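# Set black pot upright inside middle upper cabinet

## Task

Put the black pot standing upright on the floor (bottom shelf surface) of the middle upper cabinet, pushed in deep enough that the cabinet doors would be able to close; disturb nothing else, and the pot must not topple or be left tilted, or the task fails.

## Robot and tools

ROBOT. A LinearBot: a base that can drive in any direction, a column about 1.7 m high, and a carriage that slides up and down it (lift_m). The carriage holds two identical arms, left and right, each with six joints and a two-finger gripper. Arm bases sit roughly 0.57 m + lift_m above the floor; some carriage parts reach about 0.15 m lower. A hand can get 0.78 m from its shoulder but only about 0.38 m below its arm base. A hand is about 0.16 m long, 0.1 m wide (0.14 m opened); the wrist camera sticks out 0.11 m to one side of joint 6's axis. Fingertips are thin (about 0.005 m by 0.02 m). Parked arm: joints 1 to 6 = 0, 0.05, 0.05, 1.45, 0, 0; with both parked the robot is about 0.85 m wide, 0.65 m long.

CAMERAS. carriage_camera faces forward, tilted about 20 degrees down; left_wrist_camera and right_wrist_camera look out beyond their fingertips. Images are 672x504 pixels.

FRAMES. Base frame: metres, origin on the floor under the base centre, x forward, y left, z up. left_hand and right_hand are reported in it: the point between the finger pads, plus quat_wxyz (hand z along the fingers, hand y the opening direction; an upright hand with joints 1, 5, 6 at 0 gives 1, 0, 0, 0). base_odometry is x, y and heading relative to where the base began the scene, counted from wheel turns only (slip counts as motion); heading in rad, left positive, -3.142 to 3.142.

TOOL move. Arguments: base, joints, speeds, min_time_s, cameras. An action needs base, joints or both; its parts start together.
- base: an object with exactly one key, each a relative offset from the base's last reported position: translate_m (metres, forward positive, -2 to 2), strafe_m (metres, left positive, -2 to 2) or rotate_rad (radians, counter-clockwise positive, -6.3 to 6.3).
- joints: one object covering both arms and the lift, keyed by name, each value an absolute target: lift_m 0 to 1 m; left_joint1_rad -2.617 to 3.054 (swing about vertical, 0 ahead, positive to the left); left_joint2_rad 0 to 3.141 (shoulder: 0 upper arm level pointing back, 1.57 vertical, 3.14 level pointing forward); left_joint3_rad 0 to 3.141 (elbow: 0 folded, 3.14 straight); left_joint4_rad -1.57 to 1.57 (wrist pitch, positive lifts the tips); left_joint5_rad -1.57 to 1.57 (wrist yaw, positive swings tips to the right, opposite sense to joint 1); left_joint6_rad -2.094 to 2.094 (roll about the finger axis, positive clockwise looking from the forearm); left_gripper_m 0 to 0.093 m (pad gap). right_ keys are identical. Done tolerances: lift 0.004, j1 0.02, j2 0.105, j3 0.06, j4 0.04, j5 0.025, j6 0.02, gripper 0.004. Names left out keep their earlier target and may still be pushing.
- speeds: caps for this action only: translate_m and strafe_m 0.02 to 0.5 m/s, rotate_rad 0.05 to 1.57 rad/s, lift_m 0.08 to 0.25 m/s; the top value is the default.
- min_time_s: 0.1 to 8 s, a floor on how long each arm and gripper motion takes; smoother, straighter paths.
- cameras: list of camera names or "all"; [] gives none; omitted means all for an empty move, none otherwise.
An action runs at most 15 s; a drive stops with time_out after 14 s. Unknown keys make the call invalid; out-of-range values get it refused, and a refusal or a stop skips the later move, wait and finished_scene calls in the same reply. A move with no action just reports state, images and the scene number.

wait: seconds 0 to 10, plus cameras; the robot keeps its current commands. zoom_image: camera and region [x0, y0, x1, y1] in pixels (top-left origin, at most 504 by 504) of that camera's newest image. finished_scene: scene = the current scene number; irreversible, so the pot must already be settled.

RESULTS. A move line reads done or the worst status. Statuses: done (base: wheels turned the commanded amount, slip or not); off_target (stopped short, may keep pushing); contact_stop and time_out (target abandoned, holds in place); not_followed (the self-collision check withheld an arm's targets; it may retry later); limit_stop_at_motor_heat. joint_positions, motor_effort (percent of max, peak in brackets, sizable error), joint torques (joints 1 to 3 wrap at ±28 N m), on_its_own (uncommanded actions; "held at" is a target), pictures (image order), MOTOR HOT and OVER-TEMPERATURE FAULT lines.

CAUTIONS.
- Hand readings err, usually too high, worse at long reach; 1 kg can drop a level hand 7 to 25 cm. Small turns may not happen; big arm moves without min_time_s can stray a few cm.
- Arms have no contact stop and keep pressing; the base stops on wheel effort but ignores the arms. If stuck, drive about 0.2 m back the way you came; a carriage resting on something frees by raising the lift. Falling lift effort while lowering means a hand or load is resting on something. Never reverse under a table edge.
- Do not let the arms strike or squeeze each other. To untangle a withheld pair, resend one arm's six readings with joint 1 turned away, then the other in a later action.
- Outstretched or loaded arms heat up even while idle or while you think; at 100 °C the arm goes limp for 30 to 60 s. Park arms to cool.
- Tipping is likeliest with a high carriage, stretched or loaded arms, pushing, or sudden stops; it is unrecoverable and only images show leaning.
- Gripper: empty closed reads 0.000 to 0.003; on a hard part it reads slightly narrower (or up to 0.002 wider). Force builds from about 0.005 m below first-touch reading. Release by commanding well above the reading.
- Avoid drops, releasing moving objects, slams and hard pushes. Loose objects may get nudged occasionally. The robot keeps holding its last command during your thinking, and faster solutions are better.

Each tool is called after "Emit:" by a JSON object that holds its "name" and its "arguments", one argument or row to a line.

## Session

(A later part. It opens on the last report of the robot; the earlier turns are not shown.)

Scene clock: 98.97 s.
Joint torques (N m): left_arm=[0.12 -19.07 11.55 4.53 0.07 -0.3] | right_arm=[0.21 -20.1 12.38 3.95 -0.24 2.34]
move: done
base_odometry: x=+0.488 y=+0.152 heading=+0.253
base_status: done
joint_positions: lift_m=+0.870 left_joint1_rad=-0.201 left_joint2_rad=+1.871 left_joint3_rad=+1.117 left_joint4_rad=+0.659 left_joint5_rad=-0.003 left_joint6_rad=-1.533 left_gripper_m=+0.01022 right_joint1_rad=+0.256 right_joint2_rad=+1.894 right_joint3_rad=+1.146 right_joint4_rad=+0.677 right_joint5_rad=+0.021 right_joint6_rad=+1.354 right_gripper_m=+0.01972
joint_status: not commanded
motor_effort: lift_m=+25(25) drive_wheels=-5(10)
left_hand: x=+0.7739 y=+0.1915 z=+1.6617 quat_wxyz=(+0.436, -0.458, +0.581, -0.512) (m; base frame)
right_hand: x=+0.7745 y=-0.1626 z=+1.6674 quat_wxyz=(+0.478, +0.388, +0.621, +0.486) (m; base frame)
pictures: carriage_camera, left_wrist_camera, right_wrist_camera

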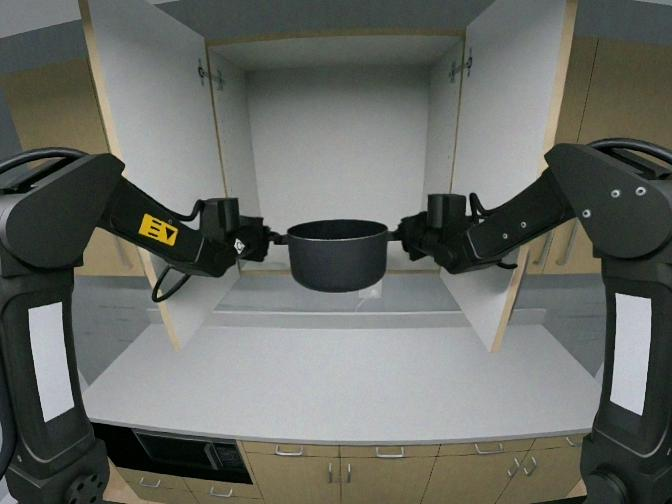

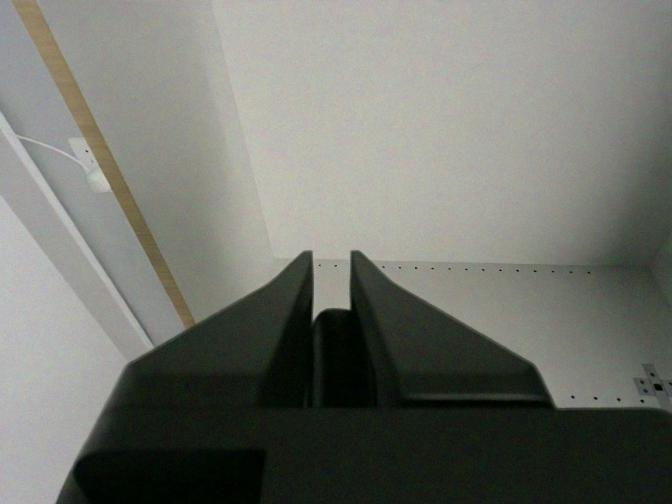

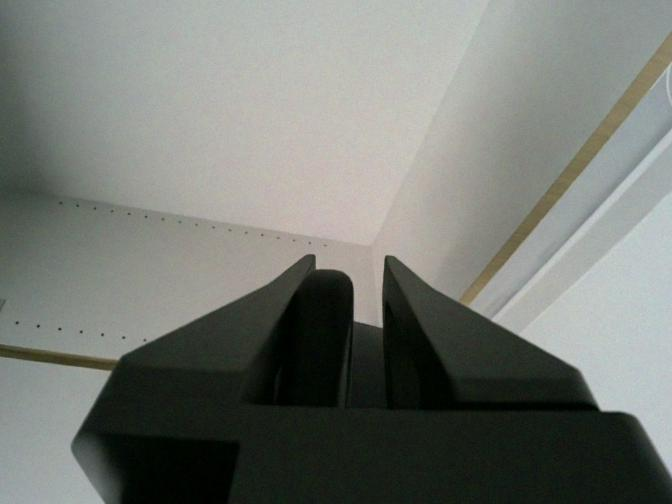

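Emit:
{"name": "move", "arguments": {
  "base": {"translate_m":0.2},
  "speeds": {"translate_m":0.12}
}}

Emit:
{"name": "move", "arguments": {
  "joints": {"left_joint1_rad":-0.168,"left_joint2_rad":2.11,"left_joint3_rad":1.75,"left_joint4_rad":0.65,"right_joint1_rad":0.225,"right_joint2_rad":2.12,"right_joint3_rad":1.78,"right_joint4_rad":0.62},
  "min_time_s": 3.5,
  "cameras": ["all"]
}}

Emit:
{"name": "zoom_image", "arguments": {
  "camera": "carriage_camera",
  "region": [150, 150, 520, 330]
}}

Scene clock: 102.80 s.
Joint torques (N m): left_arm=[0.06 -19.03 11.58 4.53 0.05 -0.31] | right_arm=[0.12 -20.01 12.48 3.95 -0.27 2.32]
move: done
base_odometry: x=+0.682 y=+0.203 heading=+0.254
base_status: done
joint_positions: lift_m=+0.870 left_joint1_rad=-0.201 left_joint2_rad=+1.871 left_joint3_rad=+1.117 left_joint4_rad=+0.659 left_joint5_rad=-0.003 left_joint6_rad=-1.533 left_gripper_m=+0.01022 right_joint1_rad=+0.256 right_joint2_rad=+1.894 right_joint3_rad=+1.146 right_joint4_rad=+0.677 right_joint5_rad=+0.021 right_joint6_rad=+1.354 right_gripper_m=+0.01972
joint_status: not commanded
motor_effort: lift_m=+25(25) drive_wheels=-6(11)
left_hand: x=+0.7739 y=+0.1915 z=+1.6617 quat_wxyz=(+0.436, -0.458, +0.581, -0.512) (m; base frame)
right_hand: x=+0.7745 y=-0.1626 z=+1.6673 quat_wxyz=(+0.478, +0.388, +0.621, +0.486) (m; base frame)

Scene clock: 106.60 s.
Joint torques (N m): left_arm=[-0.62 -18.28 14.05 4.69 -0.18 -0.5] | right_arm=[0.49 -18.74 13.63 3.56 0 2.36]
move: off_target
base_odometry: x=+0.682 y=+0.203 heading=+0.254
base_status: not commanded
joint_positions: lift_m=+0.870 left_joint1_rad=-0.163 left_joint2_rad=+2.140 left_joint3_rad=+1.676 left_joint4_rad=+0.443 left_joint5_rad=+0.022 left_joint6_rad=-1.516 left_gripper_m=+0.01022 right_joint1_rad=+0.218 right_joint2_rad=+2.170 right_joint3_rad=+1.687 right_joint4_rad=+0.483 right_joint5_rad=-0.002 right_joint6_rad=+1.350 right_gripper_m=+0.01972
joint_status: left_joint3_rad off_target (ended at +1.676, target +1.750); left_joint4_rad off_target (ended at +0.443, target +0.650); right_joint3_rad off_target (ended at +1.688, target +1.780); right_joint4_rad off_target (ended at +0.483, target +0.620); the others done
motor_effort: lift_m=+25(25) drive_wheels=+1(6)
left_hand: x=+0.8674 y=+0.1934 z=+1.7184 quat_wxyz=(+0.461, -0.441, +0.562, -0.526) (m; base frame)
right_hand: x=+0.8667 y=-0.1605 z=+1.7148 quat_wxyz=(+0.500, +0.379, +0.597, +0.500) (m; base frame)
pictures: carriage_camera, left_wrist_camera, right_wrist_camera

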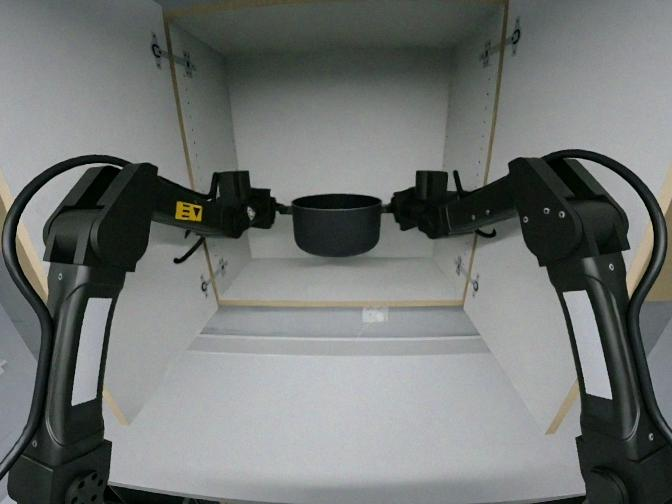

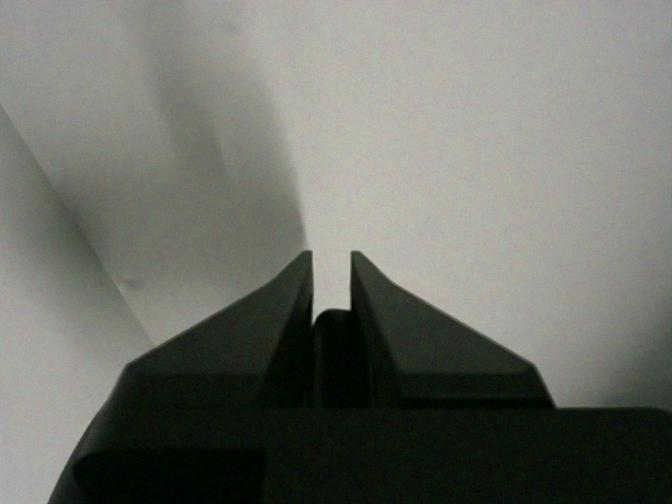

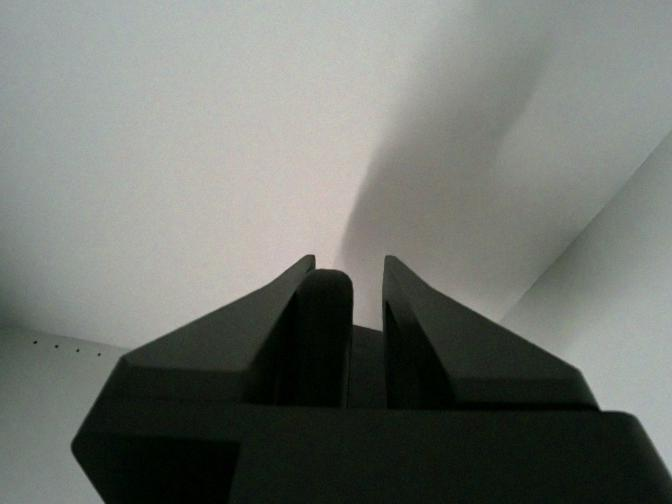

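Scaled by 1.362 from the camera's 672x504 image, which has a finer 960x720 frame.

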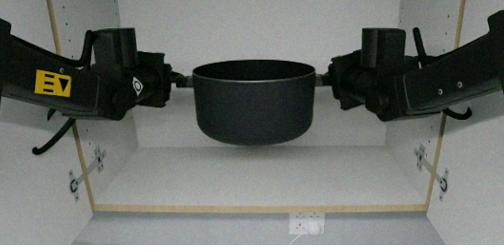

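Emit:
{"name": "move", "arguments": {
  "base": {"translate_m":0.09},
  "speeds": {"translate_m":0.08}
}}

Emit:
{"name": "move", "arguments": {
  "joints": {"lift_m":0.77},
  "speeds": {"lift_m":0.08},
  "cameras": ["carriage_camera"]
}}

Emit:
{"name": "zoom_image", "arguments": {
  "camera": "carriage_camera",
  "region": [150, 130, 520, 330]
}}

Scene clock: 109.53 s.
Joint torques (N m): left_arm=[-0.58 -18.69 13.93 4.77 -0.21 -0.48] | right_arm=[0.5 -19.07 13.56 3.65 0.02 2.37]
move: done
base_odometry: x=+0.769 y=+0.226 heading=+0.255
base_status: done
joint_positions: lift_m=+0.870 left_joint1_rad=-0.162 left_joint2_rad=+2.144 left_joint3_rad=+1.676 left_joint4_rad=+0.438 left_joint5_rad=+0.023 left_joint6_rad=-1.516 left_gripper_m=+0.01022 right_joint1_rad=+0.218 right_joint2_rad=+2.174 right_joint3_rad=+1.688 right_joint4_rad=+0.477 right_joint5_rad=-0.004 right_joint6_rad=+1.352 right_gripper_m=+0.01972
joint_status: not commanded
motor_effort: lift_m=+25(25) drive_wheels=-6(10)
left_hand: x=+0.8680 y=+0.1936 z=+1.7150 quat_wxyz=(+0.459, -0.443, +0.565, -0.524) (m; base frame)
right_hand: x=+0.8672 y=-0.1604 z=+1.7115 quat_wxyz=(+0.497, +0.381, +0.599, +0.499) (m; base frame)

Scene clock: 111.20 s.
Joint torques (N m): left_arm=[-0.68 -19.4 13.09 4.85 -0.21 -0.51] | right_arm=[0.53 -19.84 12.98 3.69 0.03 2.3]
move: done
base_odometry: x=+0.769 y=+0.226 heading=+0.255
base_status: not commanded
joint_positions: lift_m=+0.770 left_joint1_rad=-0.162 left_joint2_rad=+2.151 left_joint3_rad=+1.685 left_joint4_rad=+0.428 left_joint5_rad=+0.023 left_joint6_rad=-1.516 left_gripper_m=+0.01022 right_joint1_rad=+0.217 right_joint2_rad=+2.180 right_joint3_rad=+1.695 right_joint4_rad=+0.470 right_joint5_rad=-0.004 right_joint6_rad=+1.355 right_gripper_m=+0.01974
joint_status: all done
motor_effort: lift_m=+23(23) drive_wheels=+1(6)
left_hand: x=+0.8696 y=+0.1934 z=+1.6132 quat_wxyz=(+0.457, -0.444, +0.566, -0.522) (m; base frame)
right_hand: x=+0.8687 y=-0.1603 z=+1.6096 quat_wxyz=(+0.495, +0.382, +0.601, +0.498) (m; base frame)
pictures: carriage_camera

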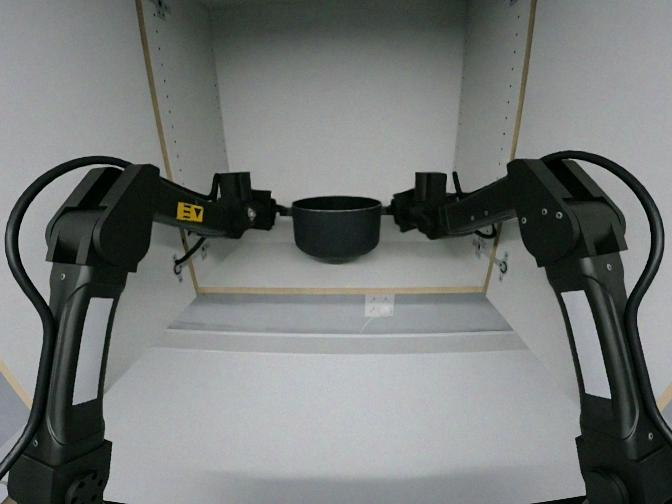

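Scaled by 1.362 from the camera's 672x504 image, which has a finer 960x720 frame.

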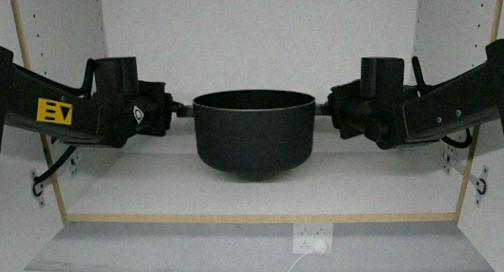

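Emit:
{"name": "move", "arguments": {
  "joints": {"lift_m":0.735},
  "speeds": {"lift_m":0.08},
  "cameras": ["carriage_camera"]
}}

Emit:
{"name": "zoom_image", "arguments": {
  "camera": "carriage_camera",
  "region": [230, 160, 440, 310]
}}

Scene clock: 112.53 s.
Joint torques (N m): left_arm=[-0.66 -19.97 12.96 4.88 -0.19 -0.5] | right_arm=[0.44 -20.27 12.77 3.72 0.02 2.3]
move: done
base_odometry: x=+0.769 y=+0.226 heading=+0.255
base_status: not commanded
joint_positions: lift_m=+0.735 left_joint1_rad=-0.162 left_joint2_rad=+2.155 left_joint3_rad=+1.688 left_joint4_rad=+0.427 left_joint5_rad=+0.023 left_joint6_rad=-1.516 left_gripper_m=+0.01022 right_joint1_rad=+0.217 right_joint2_rad=+2.185 right_joint3_rad=+1.698 right_joint4_rad=+0.469 right_joint5_rad=-0.004 right_joint6_rad=+1.356 right_gripper_m=+0.01975
joint_status: all done
motor_effort: lift_m=+23(23) drive_wheels=+2(6)
left_hand: x=+0.8705 y=+0.1935 z=+1.5760 quat_wxyz=(+0.457, -0.445, +0.567, -0.521) (m; base frame)
right_hand: x=+0.8695 y=-0.1601 z=+1.5724 quat_wxyz=(+0.494, +0.384, +0.602, +0.497) (m; base frame)
pictures: carriage_camera

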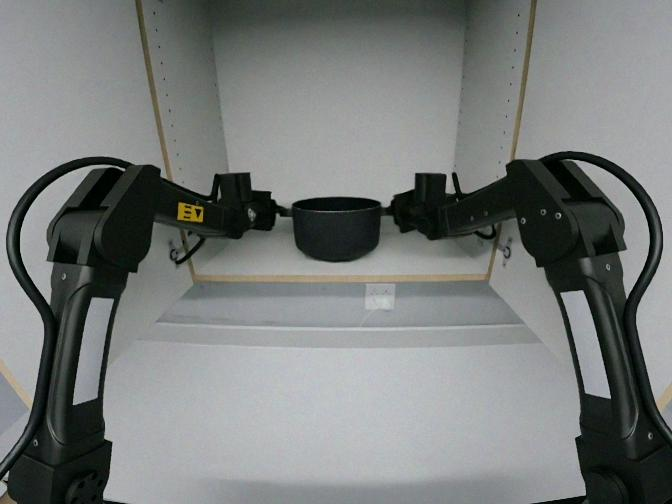

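Scaled by 2.400 from the camera's 672x504 image, which has a finer 960x720 frame.

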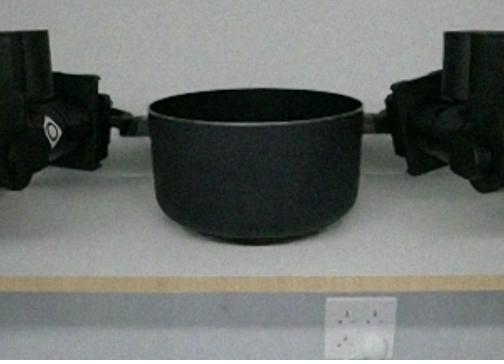

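Emit:
{"name": "move", "arguments": {
  "joints": {"lift_m":0.718},
  "speeds": {"lift_m":0.08}
}}

Emit:
{"name": "move", "arguments": {
  "joints": {"lift_m":0.705},
  "speeds": {"lift_m":0.08},
  "cameras": ["carriage_camera"]
}}

Emit:
{"name": "zoom_image", "arguments": {
  "camera": "carriage_camera",
  "region": [230, 160, 440, 310]
}}

Scene clock: 113.67 s.
Joint torques (N m): left_arm=[-0.72 -20.08 12.72 4.82 -0.19 -0.49] | right_arm=[0.57 -20.62 12.68 3.65 0.02 2.3]
move: done
base_odometry: x=+0.769 y=+0.226 heading=+0.255
base_status: not commanded
joint_positions: lift_m=+0.718 left_joint1_rad=-0.162 left_joint2_rad=+2.157 left_joint3_rad=+1.690 left_joint4_rad=+0.432 left_joint5_rad=+0.024 left_joint6_rad=-1.516 left_gripper_m=+0.01022 right_joint1_rad=+0.217 right_joint2_rad=+2.187 right_joint3_rad=+1.699 right_joint4_rad=+0.474 right_joint5_rad=-0.004 right_joint6_rad=+1.356 right_gripper_m=+0.01978
joint_status: all done
motor_effort: lift_m=+23(23) drive_wheels=+1(6)
left_hand: x=+0.8709 y=+0.1933 z=+1.5603 quat_wxyz=(+0.458, -0.444, +0.566, -0.522) (m; base frame)
right_hand: x=+0.8700 y=-0.1603 z=+1.5561 quat_wxyz=(+0.495, +0.383, +0.600, +0.498) (m; base frame)

Scene clock: 114.20 s.
Joint torques (N m): left_arm=[-0.66 -20.12 12.53 4.44 -0.19 -0.52] | right_arm=[0.65 -20.46 12.52 3.34 0.02 2.36]
move: done
base_odometry: x=+0.769 y=+0.226 heading=+0.255
base_status: not commanded
joint_positions: lift_m=+0.705 left_joint1_rad=-0.162 left_joint2_rad=+2.157 left_joint3_rad=+1.691 left_joint4_rad=+0.464 left_joint5_rad=+0.024 left_joint6_rad=-1.514 left_gripper_m=+0.01022 right_joint1_rad=+0.216 right_joint2_rad=+2.187 right_joint3_rad=+1.703 right_joint4_rad=+0.504 right_joint5_rad=-0.004 right_joint6_rad=+1.351 right_gripper_m=+0.01988
joint_status: all done
motor_effort: lift_m=+22(22) drive_wheels=+2(6)
left_hand: x=+0.8711 y=+0.1932 z=+1.5561 quat_wxyz=(+0.466, -0.436, +0.557, -0.531) (m; base frame)
right_hand: x=+0.8703 y=-0.1607 z=+1.5524 quat_wxyz=(+0.505, +0.375, +0.591, +0.505) (m; base frame)
pictures: carriage_camera

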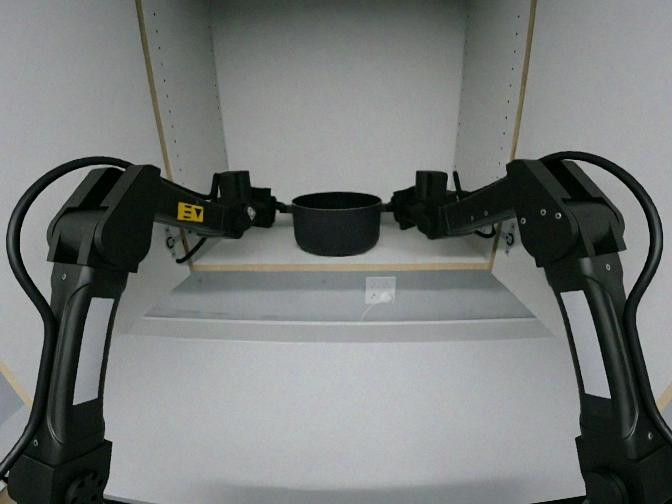

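Scaled by 2.400 from the camera's 672x504 image, which has a finer 960x720 frame.

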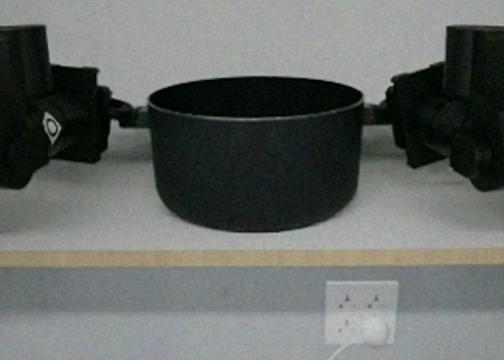

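Emit:
{"name": "move", "arguments": {
  "joints": {"lift_m":0.68},
  "speeds": {"lift_m":0.08}
}}

Emit:
{"name": "move", "arguments": {
  "joints": {"lift_m":0.66},
  "speeds": {"lift_m":0.08},
  "cameras": ["carriage_camera"]
}}

Emit:
{"name": "zoom_image", "arguments": {
  "camera": "carriage_camera",
  "region": [230, 140, 440, 290]
}}

Scene clock: 118.60 s.
Joint torques (N m): left_arm=[-0.76 -19.18 10.19 4.04 -0.19 -0.5] | right_arm=[0.61 -19.44 10.41 2.94 0.06 2.49]
move: done
base_odometry: x=+0.769 y=+0.226 heading=+0.255
base_status: not commanded
joint_positions: lift_m=+0.680 left_joint1_rad=-0.161 left_joint2_rad=+2.148 left_joint3_rad=+1.716 left_joint4_rad=+0.498 left_joint5_rad=+0.024 left_joint6_rad=-1.514 left_gripper_m=+0.01038 right_joint1_rad=+0.216 right_joint2_rad=+2.177 right_joint3_rad=+1.729 right_joint4_rad=+0.535 right_joint5_rad=-0.008 right_joint6_rad=+1.338 right_gripper_m=+0.01993
joint_status: all done
motor_effort: lift_m=+20(21) drive_wheels=+1(6)
left_hand: x=+0.8706 y=+0.1941 z=+1.5573 quat_wxyz=(+0.483, -0.421, +0.538, -0.548) (m; base frame)
right_hand: x=+0.8691 y=-0.1602 z=+1.5544 quat_wxyz=(+0.524, +0.357, +0.574, +0.519) (m; base frame)

Scene clock: 119.23 s.
Joint torques (N m): left_arm=[-0.77 -16.8 9.06 3.71 -0.17 -0.53] | right_arm=[0.7 -17.35 9.47 2.63 0.1 2.58]
move: done
base_odometry: x=+0.769 y=+0.226 heading=+0.255
base_status: not commanded
joint_positions: lift_m=+0.660 left_joint1_rad=-0.161 left_joint2_rad=+2.127 left_joint3_rad=+1.728 left_joint4_rad=+0.524 left_joint5_rad=+0.024 left_joint6_rad=-1.513 left_gripper_m=+0.01068 right_joint1_rad=+0.216 right_joint2_rad=+2.158 right_joint3_rad=+1.741 right_joint4_rad=+0.561 right_joint5_rad=-0.010 right_joint6_rad=+1.332 right_gripper_m=+0.02006
joint_status: all done
motor_effort: lift_m=+20(20) drive_wheels=+2(2)
left_hand: x=+0.8660 y=+0.1949 z=+1.5633 quat_wxyz=(+0.497, -0.407, +0.521, -0.562) (m; base frame)
right_hand: x=+0.8649 y=-0.1606 z=+1.5588 quat_wxyz=(+0.538, +0.343, +0.557, +0.531) (m; base frame)
pictures: carriage_camera

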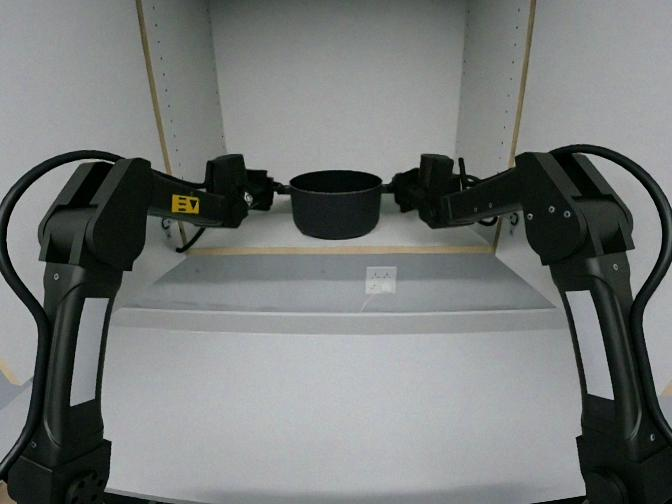

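Scaled by 2.400 from the camera's 672x504 image, which has a finer 960x720 frame.

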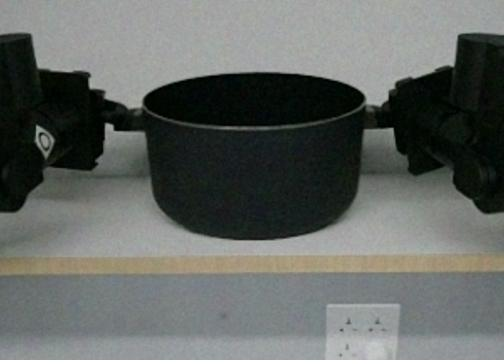

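Emit:
{"name": "move", "arguments": {
  "joints": {"left_joint4_rad":0.49,"right_joint4_rad":0.53,"left_joint3_rad":1.735,"right_joint3_rad":1.745,"left_joint2_rad":2.12,"right_joint2_rad":2.145},
  "min_time_s": 1.5
}}

Emit:
{"name": "move", "arguments": {
  "joints": {"left_gripper_m":0.035,"right_gripper_m":0.045},
  "min_time_s": 3,
  "cameras": ["all"]
}}

Emit:
{"name": "zoom_image", "arguments": {
  "camera": "carriage_camera",
  "region": [230, 140, 440, 290]
}}

Scene clock: 121.80 s.
Joint torques (N m): left_arm=[-0.75 -15.8 7.23 2.21 -0.18 -0.52] | right_arm=[0.69 -14.75 6.76 1.77 0.1 2.57]
move: done
base_odometry: x=+0.769 y=+0.226 heading=+0.255
base_status: not commanded
joint_positions: lift_m=+0.660 left_joint1_rad=-0.161 left_joint2_rad=+2.127 left_joint3_rad=+1.735 left_joint4_rad=+0.498 left_joint5_rad=+0.024 left_joint6_rad=-1.513 left_gripper_m=+0.01068 right_joint1_rad=+0.216 right_joint2_rad=+2.158 right_joint3_rad=+1.741 right_joint4_rad=+0.549 right_joint5_rad=-0.010 right_joint6_rad=+1.332 right_gripper_m=+0.02006
joint_status: all done
motor_effort: lift_m=+20(20) drive_wheels=+2(3)
left_hand: x=+0.8668 y=+0.1948 z=+1.5600 quat_wxyz=(+0.492, -0.411, +0.527, -0.557) (m; base frame)
right_hand: x=+0.8653 y=-0.1605 z=+1.5561 quat_wxyz=(+0.536, +0.345, +0.561, +0.528) (m; base frame)

Scene clock: 125.10 s.
Joint torques (N m): left_arm=[-0.77 -15.86 7.19 2.59 -0.05 -0.03] | right_arm=[0.44 -14.83 6.83 2.17 0.08 0.05]
move: done
base_odometry: x=+0.769 y=+0.226 heading=+0.255
base_status: not commanded
joint_positions: lift_m=+0.660 left_joint1_rad=-0.161 left_joint2_rad=+2.127 left_joint3_rad=+1.735 left_joint4_rad=+0.468 left_joint5_rad=+0.009 left_joint6_rad=-1.558 left_gripper_m=+0.03491 right_joint1_rad=+0.218 right_joint2_rad=+2.158 right_joint3_rad=+1.741 right_joint4_rad=+0.516 right_joint5_rad=-0.007 right_joint6_rad=+1.556 right_gripper_m=+0.04491
joint_status: all done
motor_effort: lift_m=+20(20) drive_wheels=+1(2)
left_hand: x=+0.8679 y=+0.1971 z=+1.5525 quat_wxyz=(+0.476, -0.435, +0.523, -0.558) (m; base frame)
right_hand: x=+0.8661 y=-0.1598 z=+1.5480 quat_wxyz=(+0.467, +0.414, +0.528, +0.576) (m; base frame)
pictures: carriage_camera, left_wrist_camera, right_wrist_camera

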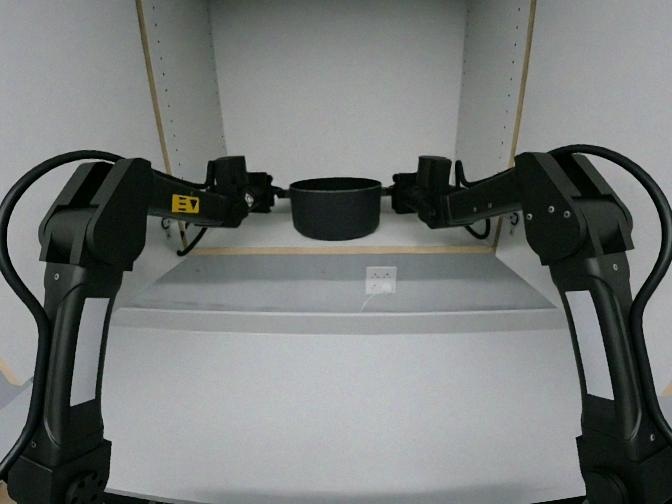

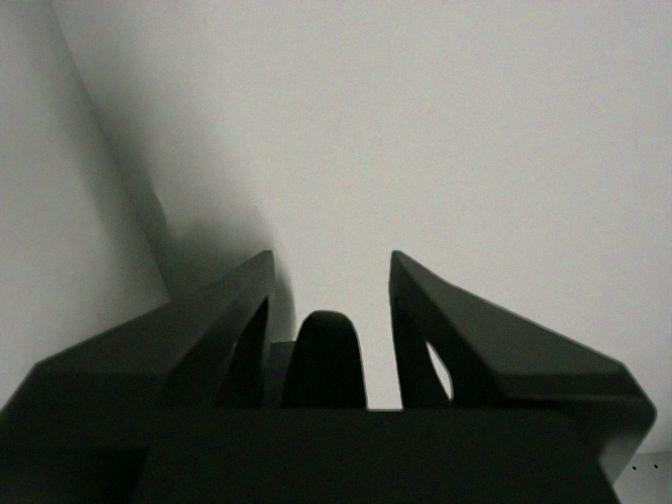

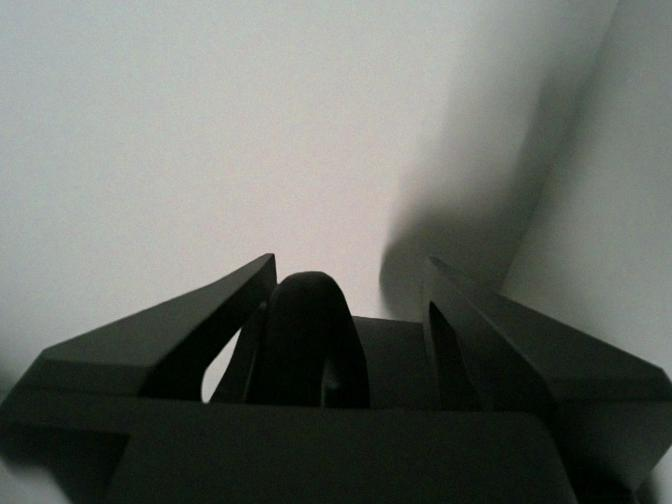

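Scaled by 2.400 from the camera's 672x504 image, which has a finer 960x720 frame.

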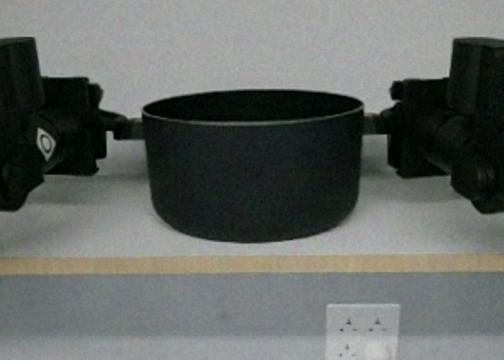

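Emit:
{"name": "move", "arguments": {
  "joints": {"left_gripper_m":0.09,"right_gripper_m":0.09},
  "min_time_s": 2,
  "cameras": ["all"]
}}

Emit:
{"name": "zoom_image", "arguments": {
  "camera": "carriage_camera",
  "region": [230, 140, 440, 290]
}}

Scene clock: 128.10 s.
Joint torques (N m): left_arm=[-0.81 -15.84 7.19 2.59 -0.04 -0.04] | right_arm=[0.47 -14.83 6.82 2.14 0.07 0.05]
move: done
base_odometry: x=+0.769 y=+0.226 heading=+0.255
base_status: not commanded
joint_positions: lift_m=+0.660 left_joint1_rad=-0.161 left_joint2_rad=+2.127 left_joint3_rad=+1.735 left_joint4_rad=+0.468 left_joint5_rad=+0.009 left_joint6_rad=-1.558 left_gripper_m=+0.08988 right_joint1_rad=+0.218 right_joint2_rad=+2.158 right_joint3_rad=+1.741 right_joint4_rad=+0.516 right_joint5_rad=-0.007 right_joint6_rad=+1.557 right_gripper_m=+0.08988
joint_status: all done
motor_effort: lift_m=+20(20) drive_wheels=+1(2)
left_hand: x=+0.8679 y=+0.1971 z=+1.5525 quat_wxyz=(+0.476, -0.435, +0.523, -0.558) (m; base frame)
right_hand: x=+0.8661 y=-0.1598 z=+1.5480 quat_wxyz=(+0.466, +0.415, +0.528, +0.576) (m; base frame)
pictures: carriage_camera, left_wrist_camera, right_wrist_camera

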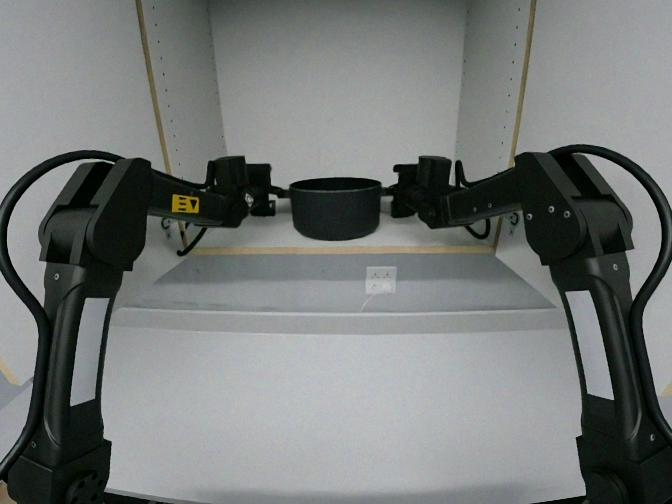

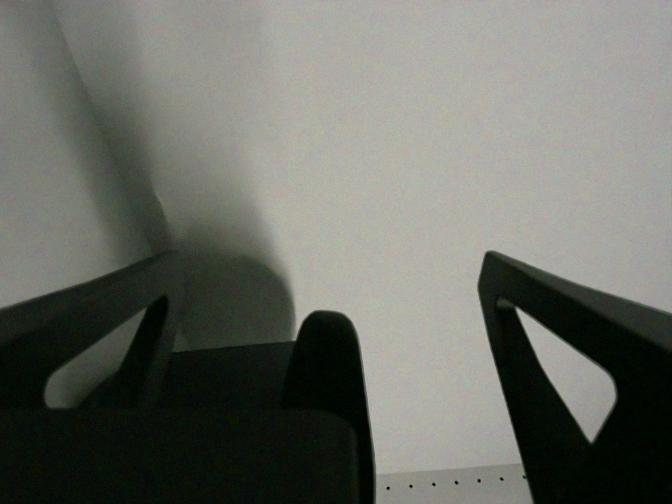

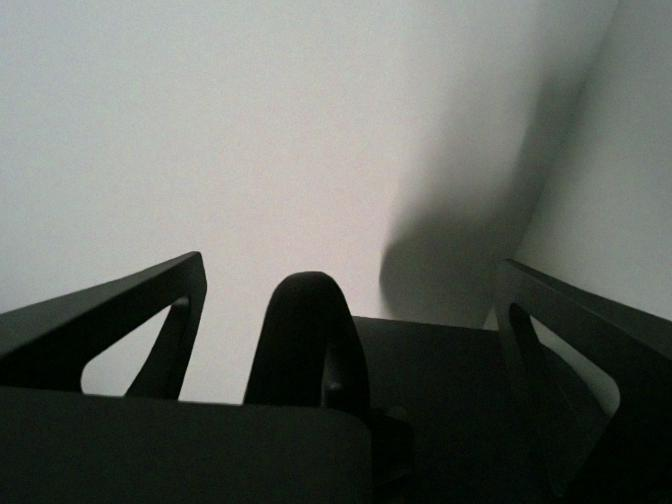

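Scaled by 2.400 from the camera's 672x504 image, which has a finer 960x720 frame.

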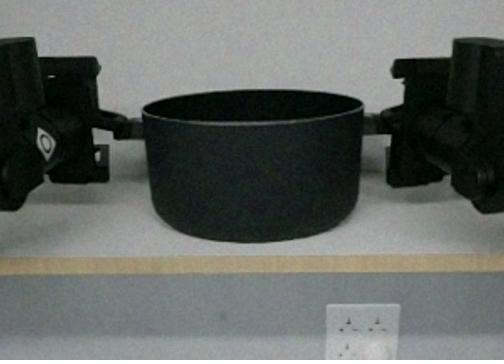

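Emit:
{"name": "move", "arguments": {
  "base": {"translate_m":-0.08},
  "speeds": {"translate_m":0.06},
  "cameras": ["carriage_camera"]
}}

Emit:
{"name": "move", "arguments": {
  "base": {"translate_m":-0.5},
  "speeds": {"translate_m":0.2}
}}

Emit:
{"name": "move", "arguments": {
  "joints": {"left_joint1_rad":0,"left_joint2_rad":0.05,"left_joint3_rad":0.05,"left_joint4_rad":1.45,"left_joint6_rad":0,"right_joint1_rad":0,"right_joint2_rad":0.05,"right_joint3_rad":0.05,"right_joint4_rad":1.45,"right_joint6_rad":0},
  "min_time_s": 2.5,
  "cameras": ["carriage_camera"]
}}

Emit:
{"name": "zoom_image", "arguments": {
  "camera": "carriage_camera",
  "region": [230, 140, 440, 290]
}}

Scene clock: 131.20 s.
Joint torques (N m): left_arm=[-0.65 -15.86 7.17 2.54 -0.04 -0.02] | right_arm=[0.2 -14.87 6.86 2.17 0.03 0.06]
move: done
base_odometry: x=+0.692 y=+0.205 heading=+0.254
base_status: done
joint_positions: lift_m=+0.660 left_joint1_rad=-0.162 left_joint2_rad=+2.127 left_joint3_rad=+1.735 left_joint4_rad=+0.470 left_joint5_rad=+0.009 left_joint6_rad=-1.558 left_gripper_m=+0.08988 right_joint1_rad=+0.221 right_joint2_rad=+2.158 right_joint3_rad=+1.741 right_joint4_rad=+0.516 right_joint5_rad=-0.007 right_joint6_rad=+1.557 right_gripper_m=+0.08988
joint_status: not commanded
motor_effort: lift_m=+20(20) drive_wheels=+2(12)
left_hand: x=+0.8677 y=+0.1963 z=+1.5530 quat_wxyz=(+0.476, -0.434, +0.522, -0.558) (m; base frame)
right_hand: x=+0.8657 y=-0.1581 z=+1.5480 quat_wxyz=(+0.466, +0.414, +0.528, +0.577) (m; base frame)
pictures: carriage_camera

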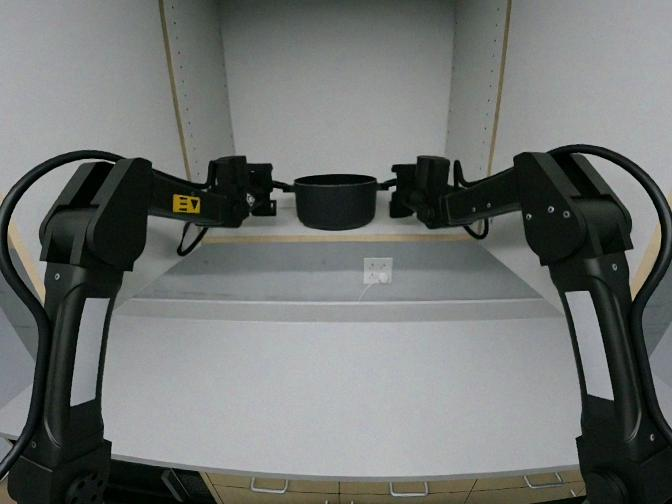

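Scene clock: 134.90 s.
Joint torques (N m): left_arm=[-0.61 -15.83 7.13 2.54 -0.04 -0.03] | right_arm=[0.18 -14.83 6.89 2.15 0.07 0.05]
move: done
base_odometry: x=+0.208 y=+0.080 heading=+0.254
base_status: done
joint_positions: lift_m=+0.660 left_joint1_rad=-0.163 left_joint2_rad=+2.127 left_joint3_rad=+1.735 left_joint4_rad=+0.472 left_joint5_rad=+0.009 left_joint6_rad=-1.559 left_gripper_m=+0.08988 right_joint1_rad=+0.222 right_joint2_rad=+2.158 right_joint3_rad=+1.741 right_joint4_rad=+0.517 right_joint5_rad=-0.007 right_joint6_rad=+1.557 right_gripper_m=+0.08988
joint_status: not commanded
motor_effort: lift_m=+20(20) drive_wheels=-3(14)
left_hand: x=+0.8676 y=+0.1958 z=+1.5536 quat_wxyz=(+0.477, -0.433, +0.522, -0.559) (m; base frame)
right_hand: x=+0.8655 y=-0.1574 z=+1.5482 quat_wxyz=(+0.465, +0.413, +0.528, +0.577) (m; base frame)

Scene clock: 137.80 s.
Joint torques (N m): left_arm=[0.55 3.58 4.59 0.03 -0.03 0.17] | right_arm=[-0.58 3.75 4.36 -0.14 0.04 -0.19]
move: done
base_odometry: x=+0.208 y=+0.080 heading=+0.254
base_status: not commanded
joint_positions: lift_m=+0.660 left_joint1_rad=-0.007 left_joint2_rad=+0.056 left_joint3_rad=+0.055 left_joint4_rad=+1.435 left_joint5_rad=+0.008 left_joint6_rad=-0.013 left_gripper_m=+0.08990 right_joint1_rad=+0.005 right_joint2_rad=+0.054 right_joint3_rad=+0.056 right_joint4_rad=+1.440 right_joint5_rad=-0.007 right_joint6_rad=+0.016 right_gripper_m=+0.08990
joint_status: all done
motor_effort: lift_m=+20(20) drive_wheels=-3(4)
left_hand: x=+0.2577 y=+0.3018 z=+1.6662 quat_wxyz=(+0.998, +0.004, +0.068, -0.010) (m; base frame)
right_hand: x=+0.2554 y=-0.3022 z=+1.6667 quat_wxyz=(+0.998, -0.003, +0.064, +0.011) (m; base frame)
pictures: carriage_camera

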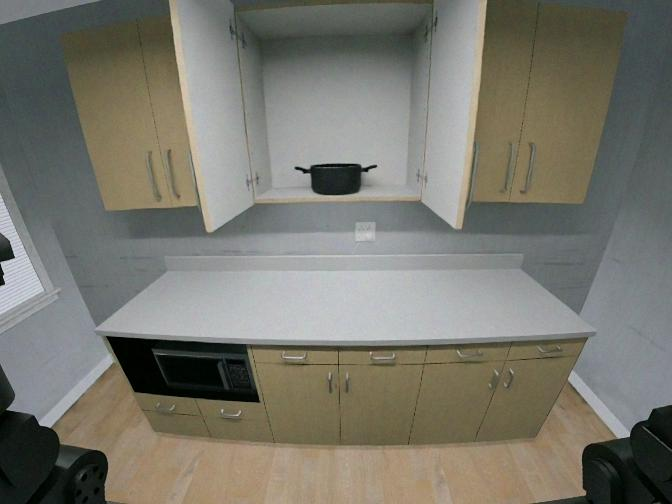

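Scaled by 2.400 from the camera's 672x504 image, which has a finer 960x720 frame.

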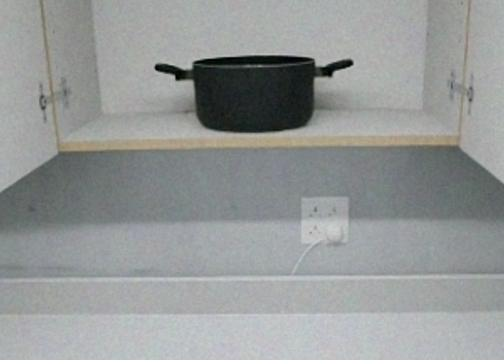

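Pot is upright, inside. Finishing this scene.

Emit:
{"name": "finished_scene", "arguments": {
  "scene": 2
}}

The scene is finished: the task was done.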